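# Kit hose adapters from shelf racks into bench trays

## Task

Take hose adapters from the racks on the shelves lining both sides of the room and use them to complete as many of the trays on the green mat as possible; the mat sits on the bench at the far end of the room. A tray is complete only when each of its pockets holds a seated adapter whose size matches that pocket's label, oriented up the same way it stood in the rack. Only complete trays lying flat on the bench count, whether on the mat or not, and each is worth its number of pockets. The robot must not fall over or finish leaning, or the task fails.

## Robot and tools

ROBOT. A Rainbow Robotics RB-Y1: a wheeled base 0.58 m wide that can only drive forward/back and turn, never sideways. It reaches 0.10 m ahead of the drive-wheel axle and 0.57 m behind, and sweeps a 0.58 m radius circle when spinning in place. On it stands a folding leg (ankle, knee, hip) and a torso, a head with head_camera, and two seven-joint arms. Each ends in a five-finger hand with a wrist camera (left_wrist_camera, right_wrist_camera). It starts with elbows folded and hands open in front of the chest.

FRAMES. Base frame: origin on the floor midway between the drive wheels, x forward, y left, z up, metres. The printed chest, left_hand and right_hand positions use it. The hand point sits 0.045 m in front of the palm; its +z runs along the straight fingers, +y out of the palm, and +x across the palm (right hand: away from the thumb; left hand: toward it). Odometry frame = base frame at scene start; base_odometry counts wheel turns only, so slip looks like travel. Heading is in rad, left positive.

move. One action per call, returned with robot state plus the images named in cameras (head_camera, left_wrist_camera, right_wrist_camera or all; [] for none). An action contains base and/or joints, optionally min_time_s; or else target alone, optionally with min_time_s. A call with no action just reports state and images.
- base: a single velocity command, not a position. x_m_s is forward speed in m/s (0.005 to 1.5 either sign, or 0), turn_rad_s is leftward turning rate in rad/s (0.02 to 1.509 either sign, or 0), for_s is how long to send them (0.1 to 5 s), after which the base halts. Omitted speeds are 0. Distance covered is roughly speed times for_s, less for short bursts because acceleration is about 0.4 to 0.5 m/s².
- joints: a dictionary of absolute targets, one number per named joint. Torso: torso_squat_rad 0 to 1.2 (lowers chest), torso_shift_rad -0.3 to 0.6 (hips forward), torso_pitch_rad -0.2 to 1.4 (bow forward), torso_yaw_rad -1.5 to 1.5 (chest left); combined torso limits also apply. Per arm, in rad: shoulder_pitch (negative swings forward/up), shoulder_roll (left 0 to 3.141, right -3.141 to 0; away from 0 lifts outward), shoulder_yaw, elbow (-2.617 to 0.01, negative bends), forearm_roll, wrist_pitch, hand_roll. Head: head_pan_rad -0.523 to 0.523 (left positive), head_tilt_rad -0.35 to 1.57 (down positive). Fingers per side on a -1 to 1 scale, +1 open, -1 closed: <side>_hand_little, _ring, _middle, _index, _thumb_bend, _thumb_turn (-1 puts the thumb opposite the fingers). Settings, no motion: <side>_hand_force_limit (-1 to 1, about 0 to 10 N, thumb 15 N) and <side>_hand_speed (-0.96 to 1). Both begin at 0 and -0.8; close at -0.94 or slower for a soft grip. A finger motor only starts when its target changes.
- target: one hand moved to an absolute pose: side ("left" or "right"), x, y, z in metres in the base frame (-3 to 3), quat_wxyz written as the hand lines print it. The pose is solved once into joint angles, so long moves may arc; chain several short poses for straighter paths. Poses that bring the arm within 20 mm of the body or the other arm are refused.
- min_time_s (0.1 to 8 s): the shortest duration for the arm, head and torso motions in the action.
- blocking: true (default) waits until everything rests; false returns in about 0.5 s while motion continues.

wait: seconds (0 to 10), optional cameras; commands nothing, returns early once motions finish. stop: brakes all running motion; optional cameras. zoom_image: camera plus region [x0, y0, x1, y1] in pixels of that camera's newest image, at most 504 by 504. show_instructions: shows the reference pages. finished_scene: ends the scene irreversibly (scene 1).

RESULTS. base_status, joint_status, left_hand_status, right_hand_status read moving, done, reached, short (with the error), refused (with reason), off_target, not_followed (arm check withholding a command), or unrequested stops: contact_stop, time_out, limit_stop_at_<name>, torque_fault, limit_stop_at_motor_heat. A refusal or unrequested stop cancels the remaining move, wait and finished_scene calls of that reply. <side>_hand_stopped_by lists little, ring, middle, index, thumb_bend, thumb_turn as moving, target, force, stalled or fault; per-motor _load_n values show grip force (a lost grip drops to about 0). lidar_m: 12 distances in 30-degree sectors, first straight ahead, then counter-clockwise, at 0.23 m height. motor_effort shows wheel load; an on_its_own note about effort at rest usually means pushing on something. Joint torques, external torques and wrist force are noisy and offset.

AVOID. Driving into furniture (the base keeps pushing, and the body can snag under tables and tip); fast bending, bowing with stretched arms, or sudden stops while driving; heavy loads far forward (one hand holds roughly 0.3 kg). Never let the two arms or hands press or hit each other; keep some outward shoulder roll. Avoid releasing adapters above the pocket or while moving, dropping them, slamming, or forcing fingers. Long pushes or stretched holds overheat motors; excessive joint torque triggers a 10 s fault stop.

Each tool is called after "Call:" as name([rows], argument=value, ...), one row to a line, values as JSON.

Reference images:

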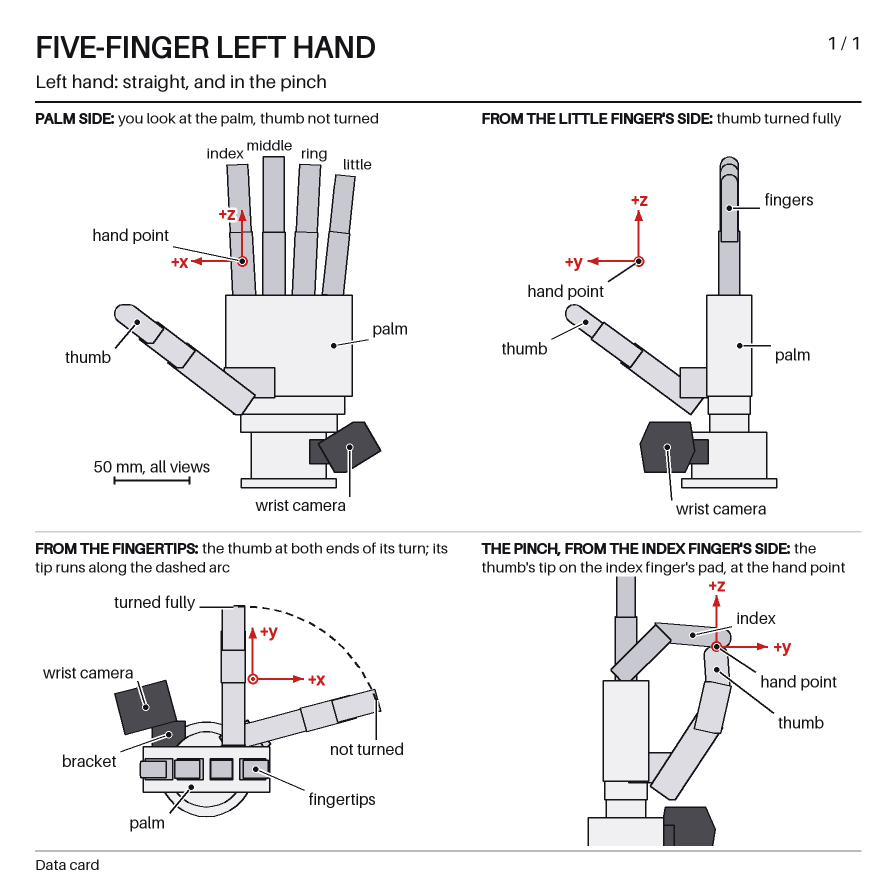

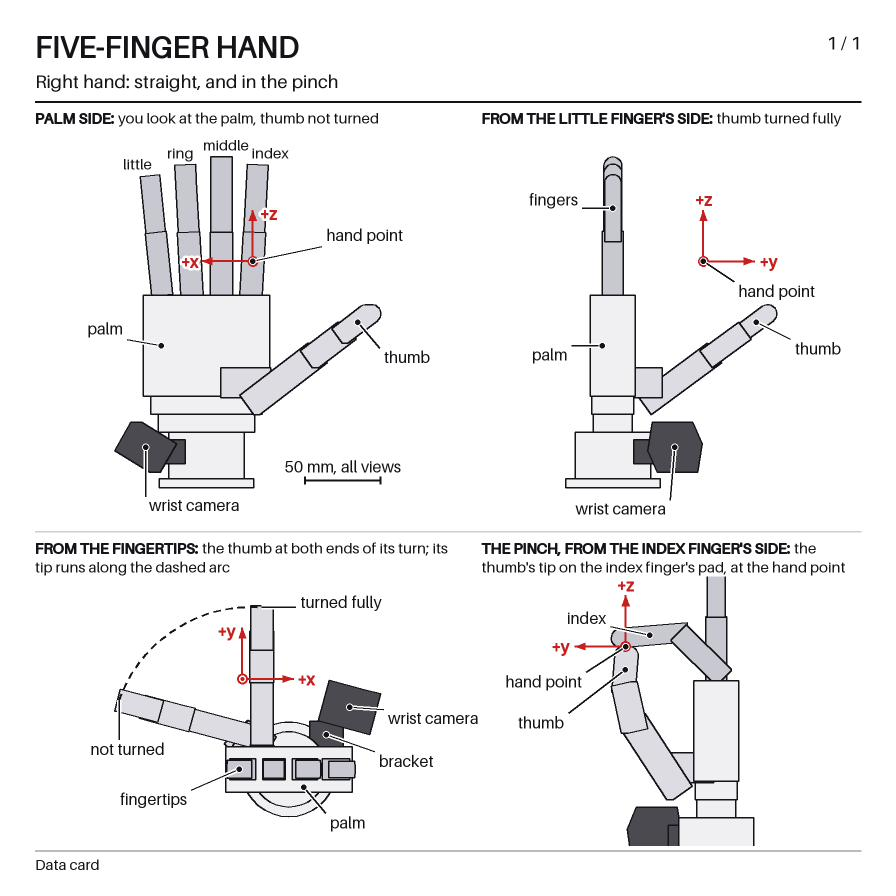

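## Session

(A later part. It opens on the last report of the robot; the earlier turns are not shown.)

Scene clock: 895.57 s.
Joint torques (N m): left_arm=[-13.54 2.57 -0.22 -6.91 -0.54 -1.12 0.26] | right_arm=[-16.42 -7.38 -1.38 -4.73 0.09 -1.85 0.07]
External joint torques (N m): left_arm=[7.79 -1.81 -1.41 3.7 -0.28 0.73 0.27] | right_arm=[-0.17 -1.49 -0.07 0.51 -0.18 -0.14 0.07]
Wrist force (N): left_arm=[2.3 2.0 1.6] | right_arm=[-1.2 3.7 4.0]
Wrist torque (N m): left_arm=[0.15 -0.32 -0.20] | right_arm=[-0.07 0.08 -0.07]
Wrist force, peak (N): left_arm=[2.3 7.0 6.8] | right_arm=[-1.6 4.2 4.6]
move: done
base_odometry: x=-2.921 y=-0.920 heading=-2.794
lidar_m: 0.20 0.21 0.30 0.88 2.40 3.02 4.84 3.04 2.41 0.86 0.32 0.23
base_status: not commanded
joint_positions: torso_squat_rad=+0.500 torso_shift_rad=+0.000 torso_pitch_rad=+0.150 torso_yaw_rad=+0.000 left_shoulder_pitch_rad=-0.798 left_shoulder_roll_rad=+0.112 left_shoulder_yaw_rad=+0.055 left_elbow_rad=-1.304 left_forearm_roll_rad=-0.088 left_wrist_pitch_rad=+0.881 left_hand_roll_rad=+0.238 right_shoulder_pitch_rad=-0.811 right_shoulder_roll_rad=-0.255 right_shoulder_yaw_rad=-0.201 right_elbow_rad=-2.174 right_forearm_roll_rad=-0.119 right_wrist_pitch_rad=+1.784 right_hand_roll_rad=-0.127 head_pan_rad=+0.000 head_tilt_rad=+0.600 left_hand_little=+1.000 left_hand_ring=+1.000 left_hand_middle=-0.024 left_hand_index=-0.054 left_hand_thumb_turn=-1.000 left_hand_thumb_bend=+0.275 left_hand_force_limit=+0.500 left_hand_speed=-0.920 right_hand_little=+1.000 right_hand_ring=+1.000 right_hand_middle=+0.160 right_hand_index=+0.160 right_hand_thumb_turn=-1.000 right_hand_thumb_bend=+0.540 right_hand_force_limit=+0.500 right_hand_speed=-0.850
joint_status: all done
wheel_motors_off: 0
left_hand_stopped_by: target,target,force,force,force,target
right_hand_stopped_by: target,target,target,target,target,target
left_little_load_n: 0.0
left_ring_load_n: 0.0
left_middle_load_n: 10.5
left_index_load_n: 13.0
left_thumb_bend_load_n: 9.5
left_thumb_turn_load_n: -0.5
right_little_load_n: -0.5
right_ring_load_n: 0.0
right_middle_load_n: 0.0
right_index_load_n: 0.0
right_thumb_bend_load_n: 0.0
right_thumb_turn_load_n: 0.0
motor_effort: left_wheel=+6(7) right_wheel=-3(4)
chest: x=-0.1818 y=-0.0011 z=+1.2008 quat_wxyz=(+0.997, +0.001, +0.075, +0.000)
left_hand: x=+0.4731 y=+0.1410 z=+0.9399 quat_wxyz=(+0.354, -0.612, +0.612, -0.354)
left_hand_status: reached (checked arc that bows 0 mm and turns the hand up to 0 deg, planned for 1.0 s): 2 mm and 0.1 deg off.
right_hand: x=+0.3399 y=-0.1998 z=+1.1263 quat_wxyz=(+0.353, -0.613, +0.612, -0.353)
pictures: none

Call:
move(joints={"left_hand_speed":-0.85,"left_hand_index":0.17,"left_hand_middle":0.17,"left_hand_thumb_bend":0.55})

Call:
move(target={"side":"left","x":0.471,"y":0.141,"z":0.963,"quat_wxyz":[0.3536,-0.6124,0.6124,-0.3536]}, min_time_s=1)

Call:
move(target={"side":"left","x":0.47,"y":0.141,"z":0.99,"quat_wxyz":[0.3536,-0.6124,0.6124,-0.3536]}, min_time_s=0.8, cameras=["head_camera"])

Call:
zoom_image(camera="head_camera", region=[250, 200, 350, 270])

Scene clock: 897.83 s.
Joint torques (N m): left_arm=[-16.35 2.84 -0.27 -9.55 -0.71 -1.41 0.24] | right_arm=[-16.05 -7.67 -1.41 -4.92 0.13 -1.75 0.12]
External joint torques (N m): left_arm=[4.98 -1.54 -1.46 1.05 -0.45 0.44 0.25] | right_arm=[0.2 -1.78 -0.1 0.32 -0.14 -0.04 0.11]
Wrist force (N): left_arm=[2.5 6.6 6.6] | right_arm=[-1.2 3.3 4.2]
Wrist torque (N m): left_arm=[0.34 -0.29 -0.25] | right_arm=[-0.16 0.10 -0.07]
Wrist force, peak (N): left_arm=[2.8 6.9 7.0] | right_arm=[-1.7 4.3 4.6]
move: done
base_odometry: x=-2.921 y=-0.920 heading=-2.794
lidar_m: 0.21 0.23 0.31 0.90 2.41 3.02 4.84 3.03 2.42 0.86 0.31 0.22
base_status: not commanded
joint_positions: torso_squat_rad=+0.500 torso_shift_rad=+0.000 torso_pitch_rad=+0.150 torso_yaw_rad=+0.000 left_shoulder_pitch_rad=-0.798 left_shoulder_roll_rad=+0.112 left_shoulder_yaw_rad=+0.055 left_elbow_rad=-1.304 left_forearm_roll_rad=-0.088 left_wrist_pitch_rad=+0.881 left_hand_roll_rad=+0.238 right_shoulder_pitch_rad=-0.811 right_shoulder_roll_rad=-0.255 right_shoulder_yaw_rad=-0.201 right_elbow_rad=-2.174 right_forearm_roll_rad=-0.119 right_wrist_pitch_rad=+1.784 right_hand_roll_rad=-0.127 head_pan_rad=+0.000 head_tilt_rad=+0.600 left_hand_little=+1.000 left_hand_ring=+1.000 left_hand_middle=+0.170 left_hand_index=+0.170 left_hand_thumb_turn=-1.000 left_hand_thumb_bend=+0.550 left_hand_force_limit=+0.500 left_hand_speed=-0.850 right_hand_little=+1.000 right_hand_ring=+1.000 right_hand_middle=+0.160 right_hand_index=+0.160 right_hand_thumb_turn=-1.000 right_hand_thumb_bend=+0.540 right_hand_force_limit=+0.500 right_hand_speed=-0.850
joint_status: all done
wheel_motors_off: 0
left_hand_stopped_by: target,target,target,target,target,target
right_hand_stopped_by: target,target,target,target,target,target
left_little_load_n: 0.0
left_ring_load_n: 0.0
left_middle_load_n: 0.0
left_index_load_n: 0.0
left_thumb_bend_load_n: 0.0
left_thumb_turn_load_n: 0.0
right_little_load_n: 0.0
right_ring_load_n: -0.5
right_middle_load_n: 0.0
right_index_load_n: 0.0
right_thumb_bend_load_n: 0.0
right_thumb_turn_load_n: 0.0
motor_effort: left_wheel=+2(6) right_wheel=-3(4)
chest: x=-0.1818 y=-0.0011 z=+1.2008 quat_wxyz=(+0.997, +0.001, +0.075, +0.000)
left_hand: x=+0.4728 y=+0.1412 z=+0.9392 quat_wxyz=(+0.354, -0.612, +0.612, -0.354)
right_hand: x=+0.3399 y=-0.1998 z=+1.1263 quat_wxyz=(+0.353, -0.613, +0.612, -0.353)
pictures: none

Scene clock: 899.17 s.
Joint torques (N m): left_arm=[-19.32 5.81 2.42 -11.41 -0.12 -1.33 -0.32] | right_arm=[-16.33 -7.51 -1.4 -4.83 0.2 -1.72 0.03]
External joint torques (N m): left_arm=[2.11 1.27 1.15 -0.98 0.15 0.52 -0.31] | right_arm=[-0.08 -1.62 -0.1 0.41 -0.07 0 0.02]
Wrist force (N): left_arm=[2.4 6.7 6.4] | right_arm=[-0.7 3.2 3.8]
Wrist torque (N m): left_arm=[0.35 -0.29 -0.43] | right_arm=[-0.13 -0.01 -0.03]
Wrist force, peak (N): left_arm=[2.4 7.0 6.9] | right_arm=[-1.6 4.1 4.0]
move: done
base_odometry: x=-2.921 y=-0.920 heading=-2.794
lidar_m: 0.20 0.22 0.32 0.89 2.40 3.04 4.85 3.04 2.41 0.86 0.33 0.23
base_status: not commanded
joint_positions: torso_squat_rad=+0.500 torso_shift_rad=+0.000 torso_pitch_rad=+0.150 torso_yaw_rad=+0.000 left_shoulder_pitch_rad=-0.817 left_shoulder_roll_rad=+0.120 left_shoulder_yaw_rad=+0.060 left_elbow_rad=-1.366 left_forearm_roll_rad=-0.075 left_wrist_pitch_rad=+0.963 left_hand_roll_rad=+0.226 right_shoulder_pitch_rad=-0.811 right_shoulder_roll_rad=-0.255 right_shoulder_yaw_rad=-0.201 right_elbow_rad=-2.174 right_forearm_roll_rad=-0.119 right_wrist_pitch_rad=+1.784 right_hand_roll_rad=-0.127 head_pan_rad=+0.000 head_tilt_rad=+0.600 left_hand_little=+1.000 left_hand_ring=+1.000 left_hand_middle=+0.170 left_hand_index=+0.170 left_hand_thumb_turn=-1.000 left_hand_thumb_bend=+0.550 left_hand_force_limit=+0.500 left_hand_speed=-0.850 right_hand_little=+1.000 right_hand_ring=+1.000 right_hand_middle=+0.160 right_hand_index=+0.160 right_hand_thumb_turn=-1.000 right_hand_thumb_bend=+0.540 right_hand_force_limit=+0.500 right_hand_speed=-0.850
joint_status: all done
wheel_motors_off: 0
left_hand_stopped_by: target,target,target,target,target,target
right_hand_stopped_by: target,target,target,target,target,target
left_little_load_n: 0.0
left_ring_load_n: 0.0
left_middle_load_n: 0.0
left_index_load_n: 0.0
left_thumb_bend_load_n: 0.0
left_thumb_turn_load_n: 0.0
right_little_load_n: 0.0
right_ring_load_n: 0.0
right_middle_load_n: 0.0
right_index_load_n: 0.0
right_thumb_bend_load_n: 0.0
right_thumb_turn_load_n: 0.0
motor_effort: left_wheel=+2(7) right_wheel=-3(3)
chest: x=-0.1818 y=-0.0011 z=+1.2008 quat_wxyz=(+0.997, +0.001, +0.075, +0.000)
left_hand: x=+0.4710 y=+0.1408 z=+0.9629 quat_wxyz=(+0.354, -0.612, +0.612, -0.354)
left_hand_status: reached (checked arc that bows 0 mm and turns the hand up to 0 deg, planned for 1.0 s): 0 mm and 0.0 deg off.
right_hand: x=+0.3399 y=-0.1998 z=+1.1263 quat_wxyz=(+0.353, -0.613, +0.612, -0.353)
pictures: none

Scene clock: 900.30 s.
Joint torques (N m): left_arm=[-19.58 5.71 2.82 -11.01 -0.09 -1.33 -0.38] | right_arm=[-16.24 -7.84 -1.36 -4.8 0.08 -1.78 0.07]
External joint torques (N m): left_arm=[2.04 0.9 1.46 -0.82 0.19 0.52 -0.38] | right_arm=[0.01 -1.95 -0.05 0.44 -0.19 -0.07 0.06]
Wrist force (N): left_arm=[2.4 6.8 6.4] | right_arm=[-1.5 3.4 3.8]
Wrist torque (N m): left_arm=[0.37 -0.29 -0.43] | right_arm=[-0.10 0.16 -0.04]
Wrist force, peak (N): left_arm=[2.5 6.9 6.9] | right_arm=[-1.2 3.5 4.7]
move: done
base_odometry: x=-2.921 y=-0.920 heading=-2.794
lidar_m: 0.21 0.22 0.30 0.89 2.41 3.01 4.83 3.04 2.41 0.85 0.31 0.22
base_status: not commanded
joint_positions: torso_squat_rad=+0.500 torso_shift_rad=+0.000 torso_pitch_rad=+0.150 torso_yaw_rad=+0.000 left_shoulder_pitch_rad=-0.849 left_shoulder_roll_rad=+0.131 left_shoulder_yaw_rad=+0.068 left_elbow_rad=-1.419 left_forearm_roll_rad=-0.061 left_wrist_pitch_rad=+1.048 left_hand_roll_rad=+0.216 right_shoulder_pitch_rad=-0.811 right_shoulder_roll_rad=-0.255 right_shoulder_yaw_rad=-0.201 right_elbow_rad=-2.174 right_forearm_roll_rad=-0.119 right_wrist_pitch_rad=+1.784 right_hand_roll_rad=-0.127 head_pan_rad=+0.000 head_tilt_rad=+0.600 left_hand_little=+1.000 left_hand_ring=+1.000 left_hand_middle=+0.170 left_hand_index=+0.170 left_hand_thumb_turn=-1.000 left_hand_thumb_bend=+0.550 left_hand_force_limit=+0.500 left_hand_speed=-0.850 right_hand_little=+1.000 right_hand_ring=+1.000 right_hand_middle=+0.160 right_hand_index=+0.160 right_hand_thumb_turn=-1.000 right_hand_thumb_bend=+0.540 right_hand_force_limit=+0.500 right_hand_speed=-0.850
joint_status: all done
wheel_motors_off: 0
left_hand_stopped_by: target,target,target,target,target,target
right_hand_stopped_by: target,target,target,target,target,target
left_little_load_n: 0.0
left_ring_load_n: 0.0
left_middle_load_n: 0.0
left_index_load_n: 0.0
left_thumb_bend_load_n: 0.0
left_thumb_turn_load_n: 0.0
right_little_load_n: 0.0
right_ring_load_n: 0.0
right_middle_load_n: 0.0
right_index_load_n: 0.0
right_thumb_bend_load_n: 0.0
right_thumb_turn_load_n: 0.0
motor_effort: left_wheel=+4(7) right_wheel=-2(3)
chest: x=-0.1818 y=-0.0011 z=+1.2008 quat_wxyz=(+0.997, +0.001, +0.075, +0.000)
left_hand: x=+0.4700 y=+0.1408 z=+0.9899 quat_wxyz=(+0.354, -0.612, +0.612, -0.354)
left_hand_status: reached (checked arc that bows 1 mm and turns the hand up to 0 deg, planned for 0.8 s): 0 mm and 0.0 deg off.
right_hand: x=+0.3399 y=-0.1998 z=+1.1263 quat_wxyz=(+0.353, -0.613, +0.612, -0.353)
head_camera: T_world_to_cam=[[-0.02391, -0.99971, -0.00052, -0.00211], [-0.69671, 0.01703, -0.71715, 0.97309], [0.71696, -0.01678, -0.69691, 1.01254]] pos_world=[-0.04805, -0.00169, 1.40351]

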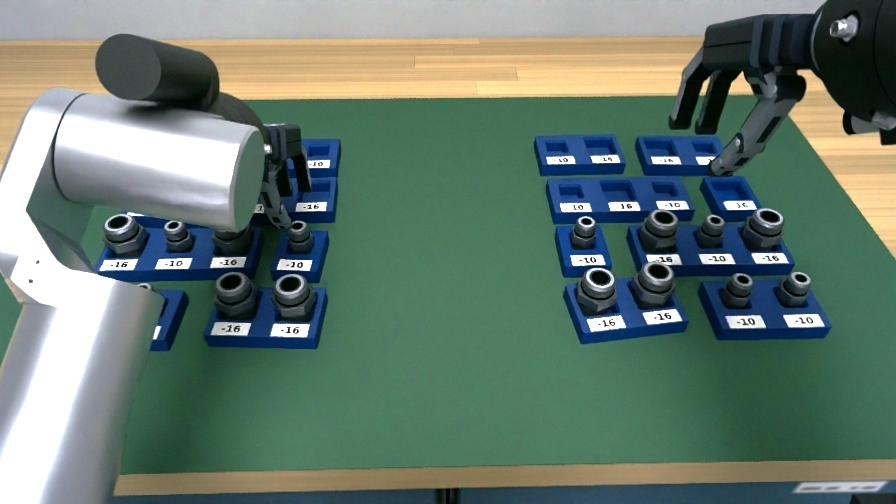

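Scaled by 5.040 from the camera's image (finer frame: 1280x720).

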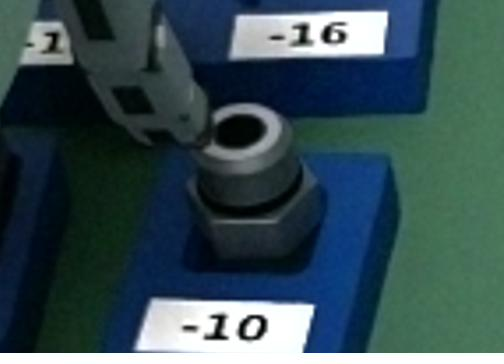

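Call:
move(joints={"left_shoulder_pitch_rad":-0.807,"left_shoulder_roll_rad":0.25,"left_shoulder_yaw_rad":0.212,"left_elbow_rad":-2.176,"left_forearm_roll_rad":0.12,"left_wrist_pitch_rad":1.781,"left_hand_roll_rad":0.118,"left_hand_index":0.2,"left_hand_middle":0.2,"left_hand_thumb_bend":0.6,"right_hand_index":0.2,"right_hand_middle":0.2,"right_hand_thumb_bend":0.6}, base={"x_m_s":-0.35,"for_s":0.82}, min_time_s=1.2)

Call:
move(base={"turn_rad_s":-0.404,"for_s":1.0})

Call:
move(base={"x_m_s":-0.915,"for_s":3.0})

Call:
move(base={"turn_rad_s":0.9015,"for_s":2.2}, joints={"torso_squat_rad":0.8})

Scene clock: 902.80 s.
Joint torques (N m): left_arm=[-13.59 6.66 2.69 -5.84 -0.35 -1.73 0.09] | right_arm=[-16.73 -7.57 -1.54 -4.62 0.2 -1.68 0.13]
External joint torques (N m): left_arm=[3.59 0.67 1.11 -0.12 -0.15 0.15 0.09] | right_arm=[-0.48 -1.68 -0.24 0.62 -0.08 0.03 0.12]
Wrist force (N): left_arm=[2.3 6.6 6.7] | right_arm=[-0.7 3.5 4.3]
Wrist torque (N m): left_arm=[0.29 -0.27 -0.44] | right_arm=[-0.15 0.00 -0.06]
Wrist force, peak (N): left_arm=[2.1 7.0 7.5] | right_arm=[-1.2 3.8 4.6]
move: done
base_odometry: x=-2.660 y=-0.826 heading=-2.793
lidar_m: 0.49 0.51 0.71 2.29 2.41 2.81 4.56 2.82 2.41 2.32 0.71 0.51
base_status: done (sent for 0.83 of 0.83 s)
joint_positions: torso_squat_rad=+0.500 torso_shift_rad=+0.000 torso_pitch_rad=+0.150 torso_yaw_rad=+0.000 left_shoulder_pitch_rad=-0.807 left_shoulder_roll_rad=+0.250 left_shoulder_yaw_rad=+0.212 left_elbow_rad=-2.176 left_forearm_roll_rad=+0.120 left_wrist_pitch_rad=+1.781 left_hand_roll_rad=+0.118 right_shoulder_pitch_rad=-0.811 right_shoulder_roll_rad=-0.255 right_shoulder_yaw_rad=-0.201 right_elbow_rad=-2.174 right_forearm_roll_rad=-0.119 right_wrist_pitch_rad=+1.784 right_hand_roll_rad=-0.127 head_pan_rad=+0.000 head_tilt_rad=+0.600 left_hand_little=+1.000 left_hand_ring=+1.000 left_hand_middle=+0.200 left_hand_index=+0.200 left_hand_thumb_turn=-1.000 left_hand_thumb_bend=+0.600 left_hand_force_limit=+0.500 left_hand_speed=-0.850 right_hand_little=+1.000 right_hand_ring=+1.000 right_hand_middle=+0.200 right_hand_index=+0.200 right_hand_thumb_turn=-1.000 right_hand_thumb_bend=+0.600 right_hand_force_limit=+0.500 right_hand_speed=-0.850
joint_status: all done
wheel_motors_off: 0
left_hand_stopped_by: target,target,target,target,target,target
right_hand_stopped_by: target,target,target,target,target,target
left_little_load_n: 0.0
left_ring_load_n: 0.0
left_middle_load_n: 0.0
left_index_load_n: 0.0
left_thumb_bend_load_n: 0.0
left_thumb_turn_load_n: 0.0
right_little_load_n: 0.0
right_ring_load_n: 0.0
right_middle_load_n: 0.0
right_index_load_n: 0.0
right_thumb_bend_load_n: 0.0
right_thumb_turn_load_n: 0.0
motor_effort: left_wheel=+9(42) right_wheel=-5(21)
chest: x=-0.1818 y=-0.0011 z=+1.2008 quat_wxyz=(+0.997, +0.001, +0.075, +0.000)
left_hand: x=+0.3399 y=+0.1997 z=+1.1268 quat_wxyz=(+0.354, -0.612, +0.612, -0.354)
right_hand: x=+0.3399 y=-0.1998 z=+1.1263 quat_wxyz=(+0.353, -0.613, +0.612, -0.353)
pictures: none

Scene clock: 904.93 s.
Joint torques (N m): left_arm=[-13.88 6.52 2.3 -5.39 -0.08 -1.76 -0.28] | right_arm=[-16.66 -7.43 -1.41 -4.74 0.21 -1.64 -0.08]
External joint torques (N m): left_arm=[3.3 0.53 0.73 0.34 0.11 0.13 -0.28] | right_arm=[-0.41 -1.54 -0.1 0.5 -0.06 0.07 -0.09]
Wrist force (N): left_arm=[2.2 6.7 6.9] | right_arm=[-1.0 3.4 3.7]
Wrist torque (N m): left_arm=[0.27 -0.27 -0.43] | right_arm=[-0.05 0.05 -0.04]
Wrist force, peak (N): left_arm=[2.3 6.9 7.0] | right_arm=[-1.4 4.5 4.1]
move: done
base_odometry: x=-2.660 y=-0.825 heading=+3.087
lidar_m: 0.50 0.49 0.54 0.82 2.30 2.50 3.54 4.57 2.83 2.35 1.33 0.63
base_status: done (sent for 1 of 1 s)
joint_positions: torso_squat_rad=+0.500 torso_shift_rad=+0.000 torso_pitch_rad=+0.150 torso_yaw_rad=+0.000 left_shoulder_pitch_rad=-0.807 left_shoulder_roll_rad=+0.250 left_shoulder_yaw_rad=+0.212 left_elbow_rad=-2.176 left_forearm_roll_rad=+0.120 left_wrist_pitch_rad=+1.781 left_hand_roll_rad=+0.118 right_shoulder_pitch_rad=-0.811 right_shoulder_roll_rad=-0.255 right_shoulder_yaw_rad=-0.201 right_elbow_rad=-2.174 right_forearm_roll_rad=-0.119 right_wrist_pitch_rad=+1.784 right_hand_roll_rad=-0.127 head_pan_rad=+0.000 head_tilt_rad=+0.600 left_hand_little=+1.000 left_hand_ring=+1.000 left_hand_middle=+0.200 left_hand_index=+0.200 left_hand_thumb_turn=-1.000 left_hand_thumb_bend=+0.600 left_hand_force_limit=+0.500 left_hand_speed=-0.850 right_hand_little=+1.000 right_hand_ring=+1.000 right_hand_middle=+0.200 right_hand_index=+0.200 right_hand_thumb_turn=-1.000 right_hand_thumb_bend=+0.600 right_hand_force_limit=+0.500 right_hand_speed=-0.850
joint_status: not commanded
wheel_motors_off: 0
left_hand_stopped_by: target,target,target,target,target,target
right_hand_stopped_by: target,target,target,target,target,target
left_little_load_n: 0.0
left_ring_load_n: 0.0
left_middle_load_n: 0.0
left_index_load_n: 0.0
left_thumb_bend_load_n: 0.0
left_thumb_turn_load_n: 0.0
right_little_load_n: 0.0
right_ring_load_n: 0.0
right_middle_load_n: 0.0
right_index_load_n: 0.0
right_thumb_bend_load_n: 0.0
right_thumb_turn_load_n: 0.0
motor_effort: left_wheel=+9(38) right_wheel=+2(20)
chest: x=-0.1818 y=-0.0011 z=+1.2008 quat_wxyz=(+0.997, +0.001, +0.075, +0.000)
left_hand: x=+0.3399 y=+0.1997 z=+1.1268 quat_wxyz=(+0.354, -0.612, +0.612, -0.354)
right_hand: x=+0.3399 y=-0.1998 z=+1.1263 quat_wxyz=(+0.353, -0.613, +0.612, -0.353)
pictures: none

Scene clock: 910.33 s.
Joint torques (N m): left_arm=[-14.15 6.56 2.6 -5.89 -0.08 -1.54 -0.24] | right_arm=[-16.66 -7.41 -1.38 -4.67 0.26 -1.63 0.07]
External joint torques (N m): left_arm=[3.03 0.57 1.03 -0.16 0.12 0.35 -0.24] | right_arm=[-0.41 -1.52 -0.07 0.57 -0.01 0.09 0.06]
Wrist force (N): left_arm=[2.4 6.8 6.8] | right_arm=[-1.3 3.6 4.0]
Wrist torque (N m): left_arm=[0.31 -0.29 -0.44] | right_arm=[-0.07 0.08 -0.04]
Wrist force, peak (N): left_arm=[2.3 6.9 7.2] | right_arm=[-1.5 4.1 4.6]
move: done
base_odometry: x=+0.081 y=-0.977 heading=+3.086
lidar_m: 3.06 3.02 1.58 0.93 1.03 0.96 1.62 2.04 2.22 3.00 2.98 3.67
base_status: done (sent for 3 of 3 s)
joint_positions: torso_squat_rad=+0.500 torso_shift_rad=+0.000 torso_pitch_rad=+0.150 torso_yaw_rad=+0.000 left_shoulder_pitch_rad=-0.807 left_shoulder_roll_rad=+0.250 left_shoulder_yaw_rad=+0.212 left_elbow_rad=-2.176 left_forearm_roll_rad=+0.120 left_wrist_pitch_rad=+1.781 left_hand_roll_rad=+0.118 right_shoulder_pitch_rad=-0.811 right_shoulder_roll_rad=-0.255 right_shoulder_yaw_rad=-0.201 right_elbow_rad=-2.174 right_forearm_roll_rad=-0.119 right_wrist_pitch_rad=+1.784 right_hand_roll_rad=-0.127 head_pan_rad=+0.000 head_tilt_rad=+0.600 left_hand_little=+1.000 left_hand_ring=+1.000 left_hand_middle=+0.200 left_hand_index=+0.200 left_hand_thumb_turn=-1.000 left_hand_thumb_bend=+0.600 left_hand_force_limit=+0.500 left_hand_speed=-0.850 right_hand_little=+1.000 right_hand_ring=+1.000 right_hand_middle=+0.200 right_hand_index=+0.200 right_hand_thumb_turn=-1.000 right_hand_thumb_bend=+0.600 right_hand_force_limit=+0.500 right_hand_speed=-0.850
joint_status: not commanded
wheel_motors_off: 0
left_hand_stopped_by: target,target,target,target,target,target
right_hand_stopped_by: target,target,target,target,target,target
left_little_load_n: 0.0
left_ring_load_n: 0.0
left_middle_load_n: 0.0
left_index_load_n: 0.0
left_thumb_bend_load_n: 0.0
left_thumb_turn_load_n: 0.0
right_little_load_n: 0.0
right_ring_load_n: 0.0
right_middle_load_n: 0.0
right_index_load_n: 0.0
right_thumb_bend_load_n: 0.0
right_thumb_turn_load_n: 0.0
motor_effort: left_wheel=-11(44) right_wheel=+6(25)
chest: x=-0.1818 y=-0.0011 z=+1.2008 quat_wxyz=(+0.997, +0.001, +0.075, +0.000)
left_hand: x=+0.3399 y=+0.1997 z=+1.1268 quat_wxyz=(+0.354, -0.612, +0.612, -0.354)
right_hand: x=+0.3399 y=-0.1998 z=+1.1263 quat_wxyz=(+0.353, -0.613, +0.612, -0.353)
pictures: none

Scene clock: 914.67 s.
Joint torques (N m): left_arm=[-13.96 7.02 2.34 -5.8 -0.07 -1.5 0] | right_arm=[-16.89 -7.63 -1.4 -4.74 0.22 -1.75 0.04]
External joint torques (N m): left_arm=[3.22 1.03 0.76 -0.08 0.13 0.39 0.01] | right_arm=[-0.64 -1.74 -0.09 0.5 -0.05 -0.04 0.03]
Wrist force (N): left_arm=[2.4 6.7 6.6] | right_arm=[-0.9 3.9 2.8]
Wrist torque (N m): left_arm=[0.30 -0.29 -0.44] | right_arm=[0.08 0.08 -0.02]
Wrist force, peak (N): left_arm=[2.3 7.1 7.2] | right_arm=[-1.2 4.0 4.8]
move: done
base_odometry: x=+0.081 y=-0.977 heading=-1.214
lidar_m: 1.03 0.95 1.51 2.03 2.13 2.94 3.00 3.53 3.13 3.03 1.75 0.94
base_status: done (sent for 2.2 of 2.2 s)
joint_positions: torso_squat_rad=+0.800 torso_shift_rad=+0.000 torso_pitch_rad=+0.150 torso_yaw_rad=+0.000 left_shoulder_pitch_rad=-0.807 left_shoulder_roll_rad=+0.250 left_shoulder_yaw_rad=+0.212 left_elbow_rad=-2.176 left_forearm_roll_rad=+0.120 left_wrist_pitch_rad=+1.781 left_hand_roll_rad=+0.118 right_shoulder_pitch_rad=-0.811 right_shoulder_roll_rad=-0.255 right_shoulder_yaw_rad=-0.201 right_elbow_rad=-2.174 right_forearm_roll_rad=-0.119 right_wrist_pitch_rad=+1.784 right_hand_roll_rad=-0.127 head_pan_rad=+0.000 head_tilt_rad=+0.600 left_hand_little=+1.000 left_hand_ring=+1.000 left_hand_middle=+0.200 left_hand_index=+0.200 left_hand_thumb_turn=-1.000 left_hand_thumb_bend=+0.600 left_hand_force_limit=+0.500 left_hand_speed=-0.850 right_hand_little=+1.000 right_hand_ring=+1.000 right_hand_middle=+0.200 right_hand_index=+0.200 right_hand_thumb_turn=-1.000 right_hand_thumb_bend=+0.600 right_hand_force_limit=+0.500 right_hand_speed=-0.850
joint_status: all done
wheel_motors_off: 0
left_hand_stopped_by: target,target,target,target,target,target
right_hand_stopped_by: target,target,target,target,target,target
left_little_load_n: 0.0
left_ring_load_n: 0.0
left_middle_load_n: 0.0
left_index_load_n: 0.0
left_thumb_bend_load_n: 0.0
left_thumb_turn_load_n: 0.0
right_little_load_n: 0.0
right_ring_load_n: 0.0
right_middle_load_n: 0.0
right_index_load_n: 0.0
right_thumb_bend_load_n: 0.0
right_thumb_turn_load_n: 0.0
motor_effort: left_wheel=+3(33) right_wheel=+5(21)
chest: x=-0.1819 y=-0.0010 z=+1.0742 quat_wxyz=(+0.997, +0.001, +0.075, +0.000)
left_hand: x=+0.3399 y=+0.1999 z=+1.0002 quat_wxyz=(+0.354, -0.612, +0.612, -0.354)
right_hand: x=+0.3398 y=-0.1997 z=+0.9997 quat_wxyz=(+0.353, -0.613, +0.612, -0.353)
pictures: none

Call:
move(base={"x_m_s":0.5,"for_s":1.22}, cameras=["head_camera"])

Call:
zoom_image(camera="head_camera", region=[370, 180, 570, 320])

Scene clock: 917.60 s.
Joint torques (N m): left_arm=[-13.96 6.37 2.46 -5.95 -0.21 -1.62 -0.25] | right_arm=[-16.97 -7.52 -1.39 -4.86 0.28 -1.64 0.11]
External joint torques (N m): left_arm=[3.22 0.38 0.88 -0.22 -0.01 0.26 -0.24] | right_arm=[-0.72 -1.63 -0.09 0.38 0.01 0.07 0.1]
Wrist force (N): left_arm=[2.2 6.8 6.8] | right_arm=[-1.6 3.2 4.1]
Wrist torque (N m): left_arm=[0.32 -0.25 -0.44] | right_arm=[-0.13 0.09 -0.08]
Wrist force, peak (N): left_arm=[2.1 6.9 7.5] | right_arm=[-1.4 4.3 4.4]
move: done
base_odometry: x=+0.296 y=-1.555 heading=-1.214
lidar_m: 0.42 0.43 0.50 1.38 2.11 2.94 3.60 4.18 3.14 2.36 0.46 0.65
base_status: done (sent for 1.23 of 1.23 s)
joint_positions: torso_squat_rad=+0.800 torso_shift_rad=+0.000 torso_pitch_rad=+0.150 torso_yaw_rad=+0.000 left_shoulder_pitch_rad=-0.807 left_shoulder_roll_rad=+0.250 left_shoulder_yaw_rad=+0.212 left_elbow_rad=-2.176 left_forearm_roll_rad=+0.120 left_wrist_pitch_rad=+1.781 left_hand_roll_rad=+0.118 right_shoulder_pitch_rad=-0.811 right_shoulder_roll_rad=-0.255 right_shoulder_yaw_rad=-0.201 right_elbow_rad=-2.174 right_forearm_roll_rad=-0.119 right_wrist_pitch_rad=+1.784 right_hand_roll_rad=-0.127 head_pan_rad=+0.000 head_tilt_rad=+0.600 left_hand_little=+1.000 left_hand_ring=+1.000 left_hand_middle=+0.200 left_hand_index=+0.200 left_hand_thumb_turn=-1.000 left_hand_thumb_bend=+0.600 left_hand_force_limit=+0.500 left_hand_speed=-0.850 right_hand_little=+1.000 right_hand_ring=+1.000 right_hand_middle=+0.200 right_hand_index=+0.200 right_hand_thumb_turn=-1.000 right_hand_thumb_bend=+0.600 right_hand_force_limit=+0.500 right_hand_speed=-0.850
joint_status: not commanded
wheel_motors_off: 0
left_hand_stopped_by: target,target,target,target,target,target
right_hand_stopped_by: target,target,target,target,target,target
left_little_load_n: 0.0
left_ring_load_n: 0.0
left_middle_load_n: 0.0
left_index_load_n: 0.0
left_thumb_bend_load_n: 0.0
left_thumb_turn_load_n: 0.0
right_little_load_n: 0.0
right_ring_load_n: 0.0
right_middle_load_n: 0.0
right_index_load_n: 0.0
right_thumb_bend_load_n: 0.5
right_thumb_turn_load_n: 0.0
motor_effort: left_wheel=-1(44) right_wheel=-1(27)
chest: x=-0.1817 y=-0.0010 z=+1.0742 quat_wxyz=(+0.997, +0.001, +0.075, +0.000)
left_hand: x=+0.3400 y=+0.1999 z=+1.0000 quat_wxyz=(+0.354, -0.612, +0.612, -0.354)
right_hand: x=+0.3400 y=-0.1997 z=+0.9995 quat_wxyz=(+0.353, -0.613, +0.612, -0.353)
head_camera: T_world_to_cam=[[-0.0239, -0.99971, -0.00051, -0.00198], [-0.69681, 0.01703, -0.71706, 0.88223], [0.71686, -0.01678, -0.69702, 0.92437]] pos_world=[-0.04795, -0.00149, 1.2769]

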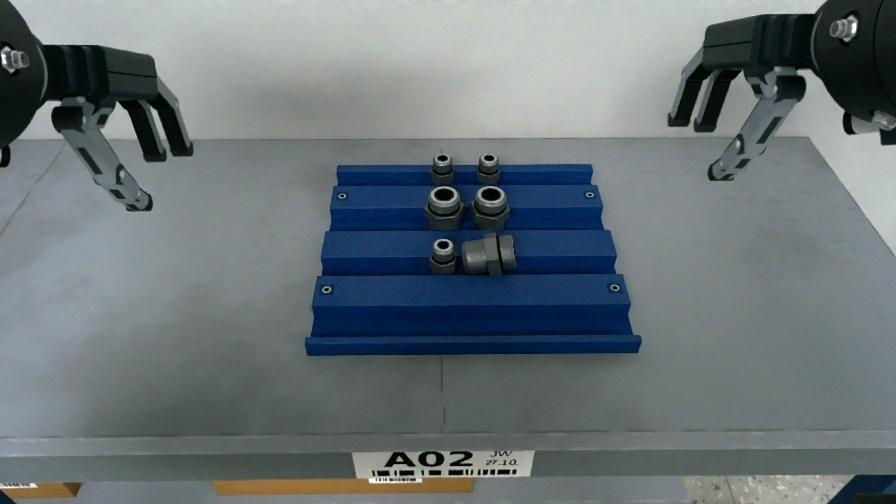

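Scaled by 2.520 from the camera's image (finer frame: 1280x720).

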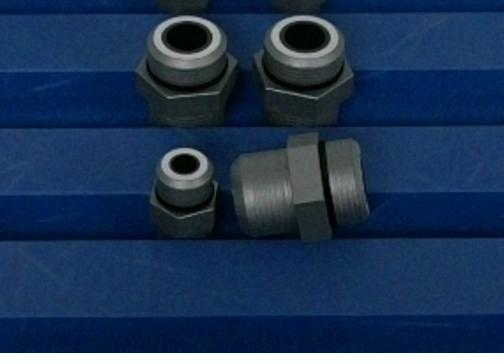

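Call:
move(target={"side":"right","x":0.4549,"y":-0.0497,"z":0.97,"quat_wxyz":[0.3536,-0.6124,0.6124,-0.3536]}, min_time_s=1.5)

Call:
move(target={"side":"right","x":0.4549,"y":-0.0497,"z":0.871,"quat_wxyz":[0.3536,-0.6124,0.6124,-0.3536]}, min_time_s=1.5, cameras=["head_camera","right_wrist_camera"])

Call:
zoom_image(camera="right_wrist_camera", region=[180, 80, 460, 330])

Scene clock: 919.93 s.
Joint torques (N m): left_arm=[-13.83 6.49 2.77 -5.72 -0.12 -1.52 -0.02] | right_arm=[-21.78 -4.85 -1.22 -7.09 0.86 -1.37 -0.29]
External joint torques (N m): left_arm=[3.35 0.5 1.2 0.01 0.08 0.37 -0.01] | right_arm=[-0.45 -0.99 0.42 0.89 0.1 0.23 -0.29]
Wrist force (N): left_arm=[2.5 6.9 6.9] | right_arm=[-0.8 3.9 4.0]
Wrist torque (N m): left_arm=[0.31 -0.28 -0.42] | right_arm=[-0.06 0.03 -0.14]
Wrist force, peak (N): left_arm=[2.4 7.0 7.0] | right_arm=[-1.6 3.9 5.3]
move: done
base_odometry: x=+0.296 y=-1.555 heading=-1.214
lidar_m: 0.42 0.44 0.50 1.38 2.11 2.92 3.58 4.17 3.15 2.36 0.48 0.64
base_status: not commanded
joint_positions: torso_squat_rad=+0.800 torso_shift_rad=+0.000 torso_pitch_rad=+0.150 torso_yaw_rad=+0.000 left_shoulder_pitch_rad=-0.807 left_shoulder_roll_rad=+0.250 left_shoulder_yaw_rad=+0.212 left_elbow_rad=-2.176 left_forearm_roll_rad=+0.120 left_wrist_pitch_rad=+1.781 left_hand_roll_rad=+0.118 right_shoulder_pitch_rad=-1.113 right_shoulder_roll_rad=-0.073 right_shoulder_yaw_rad=+0.064 right_elbow_rad=-1.465 right_forearm_roll_rad=+0.159 right_wrist_pitch_rad=+1.370 right_hand_roll_rad=-0.393 head_pan_rad=+0.000 head_tilt_rad=+0.600 left_hand_little=+1.000 left_hand_ring=+1.000 left_hand_middle=+0.200 left_hand_index=+0.200 left_hand_thumb_turn=-1.000 left_hand_thumb_bend=+0.600 left_hand_force_limit=+0.500 left_hand_speed=-0.850 right_hand_little=+1.000 right_hand_ring=+1.000 right_hand_middle=+0.200 right_hand_index=+0.200 right_hand_thumb_turn=-1.000 right_hand_thumb_bend=+0.600 right_hand_force_limit=+0.500 right_hand_speed=-0.850
joint_status: all done
wheel_motors_off: 0
left_hand_stopped_by: target,target,target,target,target,target
right_hand_stopped_by: target,target,target,target,target,target
left_little_load_n: 0.0
left_ring_load_n: 0.0
left_middle_load_n: 0.0
left_index_load_n: 0.0
left_thumb_bend_load_n: 0.0
left_thumb_turn_load_n: 0.5
right_little_load_n: 0.0
right_ring_load_n: 0.0
right_middle_load_n: 0.0
right_index_load_n: 0.0
right_thumb_bend_load_n: 0.0
right_thumb_turn_load_n: 0.0
motor_effort: left_wheel=-2(5) right_wheel=-1(2)
chest: x=-0.1817 y=-0.0010 z=+1.0742 quat_wxyz=(+0.997, +0.001, +0.075, +0.000)
left_hand: x=+0.3400 y=+0.1999 z=+1.0001 quat_wxyz=(+0.354, -0.612, +0.612, -0.354)
right_hand: x=+0.4541 y=-0.0499 z=+0.9701 quat_wxyz=(+0.354, -0.612, +0.612, -0.354)
right_hand_status: reached (checked arc that bows 27 mm and turns the hand up to 5 deg, planned for 1.5 s): 1 mm and 0.1 deg off.
pictures: none

Scene clock: 921.77 s.
Joint torques (N m): left_arm=[-14.54 6.83 2.24 -5.5 -0.27 -1.77 -0.21] | right_arm=[-20.11 -1.79 -0.42 -8.24 1 -1.63 -0.5]
External joint torques (N m): left_arm=[2.64 0.84 0.66 0.23 -0.08 0.12 -0.2] | right_arm=[0.13 0.34 1.09 0.74 0.16 -0.09 -0.51]
Wrist force (N): left_arm=[2.6 6.7 6.7] | right_arm=[-1.6 3.2 3.5]
Wrist torque (N m): left_arm=[0.29 -0.30 -0.42] | right_arm=[-0.13 0.14 -0.26]
Wrist force, peak (N): left_arm=[2.5 6.9 7.0] | right_arm=[-0.9 4.0 4.3]
move: done
base_odometry: x=+0.296 y=-1.555 heading=-1.214
lidar_m: 0.42 0.44 0.50 1.38 2.10 2.93 3.59 4.17 3.15 2.35 0.47 0.65
base_status: not commanded
joint_positions: torso_squat_rad=+0.800 torso_shift_rad=+0.000 torso_pitch_rad=+0.150 torso_yaw_rad=+0.000 left_shoulder_pitch_rad=-0.807 left_shoulder_roll_rad=+0.250 left_shoulder_yaw_rad=+0.212 left_elbow_rad=-2.176 left_forearm_roll_rad=+0.120 left_wrist_pitch_rad=+1.781 left_hand_roll_rad=+0.118 right_shoulder_pitch_rad=-0.914 right_shoulder_roll_rad=-0.045 right_shoulder_yaw_rad=+0.138 right_elbow_rad=-1.400 right_forearm_roll_rad=+0.228 right_wrist_pitch_rad=+1.129 right_hand_roll_rad=-0.468 head_pan_rad=+0.000 head_tilt_rad=+0.600 left_hand_little=+1.000 left_hand_ring=+1.000 left_hand_middle=+0.200 left_hand_index=+0.200 left_hand_thumb_turn=-1.000 left_hand_thumb_bend=+0.600 left_hand_force_limit=+0.500 left_hand_speed=-0.850 right_hand_little=+1.000 right_hand_ring=+1.000 right_hand_middle=+0.200 right_hand_index=+0.200 right_hand_thumb_turn=-1.000 right_hand_thumb_bend=+0.600 right_hand_force_limit=+0.500 right_hand_speed=-0.850
joint_status: all done
wheel_motors_off: 0
left_hand_stopped_by: target,target,target,target,target,target
right_hand_stopped_by: target,target,target,target,target,target
left_little_load_n: 0.0
left_ring_load_n: -0.5
left_middle_load_n: 0.0
left_index_load_n: 0.0
left_thumb_bend_load_n: 0.0
left_thumb_turn_load_n: 0.0
right_little_load_n: 0.0
right_ring_load_n: 0.0
right_middle_load_n: 0.5
right_index_load_n: 0.0
right_thumb_bend_load_n: 0.0
right_thumb_turn_load_n: 0.0
motor_effort: left_wheel=-5(5) right_wheel=-1(2)
chest: x=-0.1817 y=-0.0010 z=+1.0742 quat_wxyz=(+0.997, +0.001, +0.075, +0.000)
left_hand: x=+0.3400 y=+0.1999 z=+1.0001 quat_wxyz=(+0.354, -0.612, +0.612, -0.354)
right_hand: x=+0.4543 y=-0.0501 z=+0.8712 quat_wxyz=(+0.354, -0.612, +0.612, -0.354)
right_hand_status: reached (checked arc that bows 5 mm and turns the hand up to 1 deg, planned for 1.5 s): 1 mm and 0.0 deg off.
head_camera: T_world_to_cam=[[-0.02391, -0.99971, -0.00052, -0.00197], [-0.69676, 0.01703, -0.71711, 0.8823], [0.71691, -0.01678, -0.69696, 0.9243]] pos_world=[-0.04795, -0.00149, 1.27691]
right_wrist_camera: T_world_to_cam=[[-0.51298, -0.27537, -0.81303, 0.92546], [-0.55522, 0.82878, 0.06961, 0.23271], [0.65466, 0.48712, -0.57804, 0.34194]] pos_world=[0.38009, -0.10458, 0.93389]

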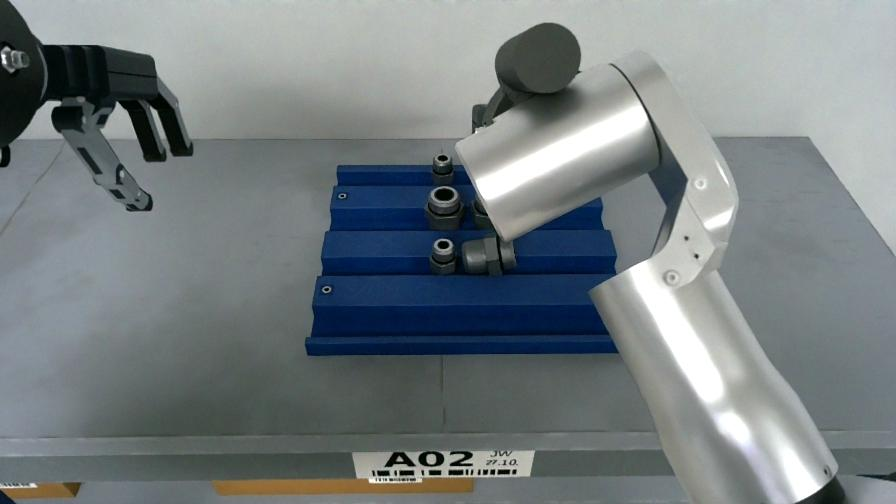

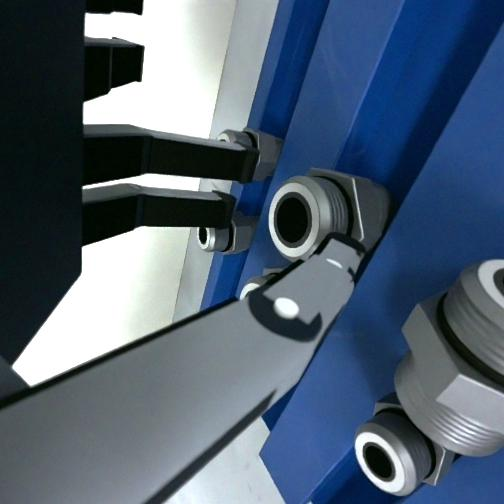

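Scaled by 1.800 from the camera's image (finer frame: 720x720).

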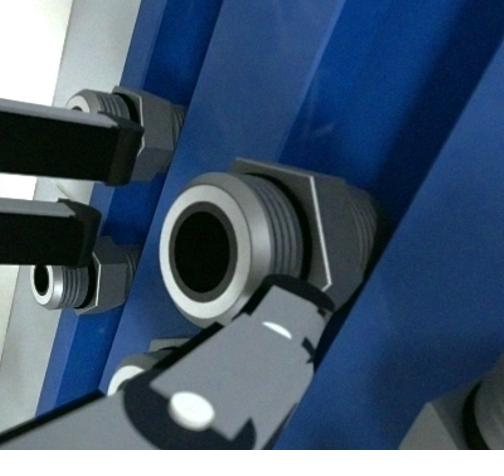

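Call:
move(target={"side":"right","x":0.4555,"y":-0.0498,"z":0.8555,"quat_wxyz":[0.3536,-0.6124,0.6124,-0.3536]}, min_time_s=1)

Call:
move(joints={"right_hand_speed":-0.92,"right_hand_index":-0.31,"right_hand_middle":-0.31,"right_hand_thumb_bend":0.04})

Call:
move(target={"side":"right","x":0.455,"y":-0.0498,"z":0.874,"quat_wxyz":[0.3536,-0.6124,0.6124,-0.3536]}, min_time_s=1.5, cameras=["right_wrist_camera"])

Scene clock: 923.63 s.
Joint torques (N m): left_arm=[-13.7 6.92 2.52 -5.65 -0.04 -1.74 0.04] | right_arm=[-19.98 -1.2 -0.34 -8.26 1.02 -1.63 -0.53]
External joint torques (N m): left_arm=[3.48 0.93 0.95 0.08 0.15 0.15 0.05] | right_arm=[0.16 0.76 1.14 0.85 0.18 -0.1 -0.53]
Wrist force (N): left_arm=[2.2 6.9 7.0] | right_arm=[-1.2 3.2 4.2]
Wrist torque (N m): left_arm=[0.31 -0.24 -0.42] | right_arm=[-0.23 0.04 -0.22]
Wrist force, peak (N): left_arm=[2.3 7.0 7.0] | right_arm=[-0.6 4.3 4.3]
move: done
base_odometry: x=+0.296 y=-1.555 heading=-1.214
lidar_m: 0.42 0.44 0.49 1.40 2.11 2.92 3.60 4.16 3.16 2.35 0.47 0.65
base_status: not commanded
joint_positions: torso_squat_rad=+0.800 torso_shift_rad=+0.000 torso_pitch_rad=+0.150 torso_yaw_rad=+0.000 left_shoulder_pitch_rad=-0.807 left_shoulder_roll_rad=+0.250 left_shoulder_yaw_rad=+0.212 left_elbow_rad=-2.176 left_forearm_roll_rad=+0.120 left_wrist_pitch_rad=+1.781 left_hand_roll_rad=+0.118 right_shoulder_pitch_rad=-0.894 right_shoulder_roll_rad=-0.041 right_shoulder_yaw_rad=+0.147 right_elbow_rad=-1.369 right_forearm_roll_rad=+0.242 right_wrist_pitch_rad=+1.082 right_hand_roll_rad=-0.485 head_pan_rad=+0.000 head_tilt_rad=+0.600 left_hand_little=+1.000 left_hand_ring=+1.000 left_hand_middle=+0.200 left_hand_index=+0.200 left_hand_thumb_turn=-1.000 left_hand_thumb_bend=+0.600 left_hand_force_limit=+0.500 left_hand_speed=-0.850 right_hand_little=+1.000 right_hand_ring=+1.000 right_hand_middle=+0.200 right_hand_index=+0.200 right_hand_thumb_turn=-1.000 right_hand_thumb_bend=+0.600 right_hand_force_limit=+0.500 right_hand_speed=-0.850
joint_status: all done
wheel_motors_off: 0
left_hand_stopped_by: target,target,target,target,target,target
right_hand_stopped_by: target,target,target,target,target,target
left_little_load_n: 0.0
left_ring_load_n: 0.0
left_middle_load_n: 0.0
left_index_load_n: 0.0
left_thumb_bend_load_n: 0.0
left_thumb_turn_load_n: 0.0
right_little_load_n: 0.0
right_ring_load_n: 0.0
right_middle_load_n: 0.0
right_index_load_n: 0.0
right_thumb_bend_load_n: 0.0
right_thumb_turn_load_n: 0.0
motor_effort: left_wheel=-1(4) right_wheel=-1(2)
chest: x=-0.1817 y=-0.0010 z=+1.0742 quat_wxyz=(+0.997, +0.001, +0.075, +0.000)
left_hand: x=+0.3400 y=+0.1999 z=+1.0001 quat_wxyz=(+0.354, -0.612, +0.612, -0.354)
right_hand: x=+0.4555 y=-0.0501 z=+0.8555 quat_wxyz=(+0.353, -0.612, +0.612, -0.354)
right_hand_status: reached (checked arc that bows 0 mm and turns the hand up to 0 deg, planned for 1.0 s): 0 mm and 0.0 deg off.
pictures: none

Scene clock: 926.10 s.
Joint torques (N m): left_arm=[-14.04 6.8 2.3 -5.86 -0.14 -1.56 -0.11] | right_arm=[-19.93 -1.49 -0.08 -8.14 0.81 -1.45 -0.44]
External joint torques (N m): left_arm=[3.14 0.81 0.73 -0.13 0.06 0.33 -0.1] | right_arm=[0.21 0.47 1.39 0.98 -0.03 0.08 -0.45]
Wrist force (N): left_arm=[2.4 6.7 6.8] | right_arm=[-0.5 2.0 3.7]
Wrist torque (N m): left_arm=[0.28 -0.28 -0.42] | right_arm=[-0.26 -0.10 -0.24]
Wrist force, peak (N): left_arm=[2.5 7.0 7.0] | right_arm=[-0.7 3.6 4.9]
move: off_target
base_odometry: x=+0.296 y=-1.555 heading=-1.214
lidar_m: 0.42 0.44 0.50 1.39 2.10 2.92 3.61 4.17 3.14 2.36 0.46 0.65
base_status: not commanded
joint_positions: torso_squat_rad=+0.800 torso_shift_rad=+0.000 torso_pitch_rad=+0.150 torso_yaw_rad=+0.000 left_shoulder_pitch_rad=-0.807 left_shoulder_roll_rad=+0.250 left_shoulder_yaw_rad=+0.212 left_elbow_rad=-2.176 left_forearm_roll_rad=+0.120 left_wrist_pitch_rad=+1.781 left_hand_roll_rad=+0.118 right_shoulder_pitch_rad=-0.894 right_shoulder_roll_rad=-0.041 right_shoulder_yaw_rad=+0.147 right_elbow_rad=-1.369 right_forearm_roll_rad=+0.242 right_wrist_pitch_rad=+1.082 right_hand_roll_rad=-0.485 head_pan_rad=+0.000 head_tilt_rad=+0.600 left_hand_little=+1.000 left_hand_ring=+1.000 left_hand_middle=+0.200 left_hand_index=+0.200 left_hand_thumb_turn=-1.000 left_hand_thumb_bend=+0.600 left_hand_force_limit=+0.500 left_hand_speed=-0.850 right_hand_little=+1.000 right_hand_ring=+1.000 right_hand_middle=-0.006 right_hand_index=-0.044 right_hand_thumb_turn=-1.000 right_hand_thumb_bend=+0.468 right_hand_force_limit=+0.500 right_hand_speed=-0.920
joint_status: right_hand_middle off_target (ended at -0.006, target -0.310); right_hand_index off_target (ended at -0.044, target -0.310); right_hand_thumb_bend off_target (ended at +0.468, target +0.040); the others done
wheel_motors_off: 0
left_hand_stopped_by: target,target,target,target,target,target
right_hand_stopped_by: target,target,force,force,force,target
left_little_load_n: 0.0
left_ring_load_n: 0.0
left_middle_load_n: 0.0
left_index_load_n: 0.0
left_thumb_bend_load_n: 0.0
left_thumb_turn_load_n: 0.0
right_little_load_n: 0.0
right_ring_load_n: 0.0
right_middle_load_n: 7.0
right_index_load_n: 8.5
right_thumb_bend_load_n: 11.0
right_thumb_turn_load_n: 0.0
motor_effort: left_wheel=-1(4) right_wheel=-1(2)
chest: x=-0.1817 y=-0.0010 z=+1.0742 quat_wxyz=(+0.997, +0.001, +0.075, +0.000)
left_hand: x=+0.3400 y=+0.1999 z=+1.0001 quat_wxyz=(+0.354, -0.612, +0.612, -0.354)
right_hand: x=+0.4556 y=-0.0501 z=+0.8556 quat_wxyz=(+0.354, -0.612, +0.612, -0.354)
pictures: none

Scene clock: 927.93 s.
Joint torques (N m): left_arm=[-13.71 6.94 2.66 -5.99 -0.31 -1.57 -0.17] | right_arm=[-22.71 -4.32 -2.47 -9.61 0.81 -1.68 0.11]
External joint torques (N m): left_arm=[3.47 0.95 1.08 -0.26 -0.11 0.32 -0.16] | right_arm=[-2.41 -2.14 -0.96 -0.65 -0.03 -0.14 0.1]
Wrist force (N): left_arm=[2.2 6.8 6.8] | right_arm=[-0.8 5.3 4.3]
Wrist torque (N m): left_arm=[0.30 -0.26 -0.44] | right_arm=[-0.07 0.03 -0.01]
Wrist force, peak (N): left_arm=[2.2 7.1 6.9] | right_arm=[0.2 4.0 9.5]
move: done
base_odometry: x=+0.296 y=-1.555 heading=-1.214
lidar_m: 0.42 0.44 0.49 1.39 2.11 2.93 3.61 4.17 3.15 2.35 0.48 0.65
base_status: not commanded
joint_positions: torso_squat_rad=+0.800 torso_shift_rad=+0.000 torso_pitch_rad=+0.150 torso_yaw_rad=+0.000 left_shoulder_pitch_rad=-0.807 left_shoulder_roll_rad=+0.250 left_shoulder_yaw_rad=+0.212 left_elbow_rad=-2.176 left_forearm_roll_rad=+0.120 left_wrist_pitch_rad=+1.781 left_hand_roll_rad=+0.118 right_shoulder_pitch_rad=-0.921 right_shoulder_roll_rad=-0.045 right_shoulder_yaw_rad=+0.136 right_elbow_rad=-1.399 right_forearm_roll_rad=+0.226 right_wrist_pitch_rad=+1.135 right_hand_roll_rad=-0.466 head_pan_rad=+0.000 head_tilt_rad=+0.600 left_hand_little=+1.000 left_hand_ring=+1.000 left_hand_middle=+0.200 left_hand_index=+0.200 left_hand_thumb_turn=-1.000 left_hand_thumb_bend=+0.600 left_hand_force_limit=+0.500 left_hand_speed=-0.850 right_hand_little=+1.000 right_hand_ring=+1.000 right_hand_middle=-0.006 right_hand_index=-0.044 right_hand_thumb_turn=-1.000 right_hand_thumb_bend=+0.468 right_hand_force_limit=+0.500 right_hand_speed=-0.920
joint_status: all done
wheel_motors_off: 0
left_hand_stopped_by: target,target,target,target,target,target
right_hand_stopped_by: target,target,force,force,force,target
left_little_load_n: 0.0
left_ring_load_n: 0.0
left_middle_load_n: 0.0
left_index_load_n: 0.0
left_thumb_bend_load_n: 0.0
left_thumb_turn_load_n: 0.0
right_little_load_n: 0.0
right_ring_load_n: 0.0
right_middle_load_n: 6.5
right_index_load_n: 7.5
right_thumb_bend_load_n: 11.5
right_thumb_turn_load_n: 0.5
motor_effort: left_wheel=-2(5) right_wheel=-1(2)
chest: x=-0.1817 y=-0.0010 z=+1.0742 quat_wxyz=(+0.997, +0.001, +0.075, +0.000)
left_hand: x=+0.3400 y=+0.1999 z=+1.0001 quat_wxyz=(+0.354, -0.612, +0.612, -0.354)
right_hand: x=+0.4547 y=-0.0497 z=+0.8734 quat_wxyz=(+0.353, -0.613, +0.613, -0.353)
right_hand_status: reached (checked arc that bows 0 mm and turns the hand up to 0 deg, planned for 1.5 s): 1 mm and 0.1 deg off.
right_wrist_camera: T_world_to_cam=[[-0.51392, -0.2754, -0.81243, 0.92749], [-0.55507, 0.82884, 0.07016, 0.23192], [0.65405, 0.48701, -0.57883, 0.3437]] pos_world=[0.38059, -0.10418, 0.93619]

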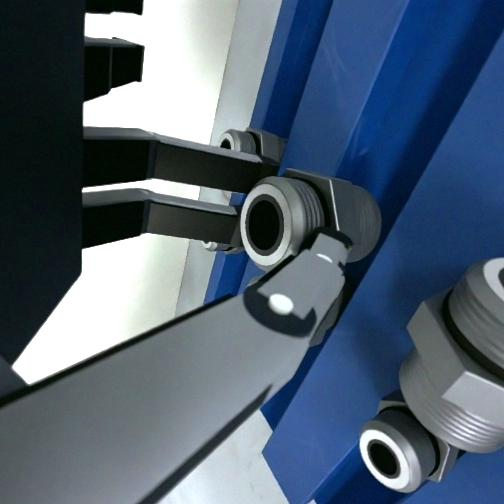

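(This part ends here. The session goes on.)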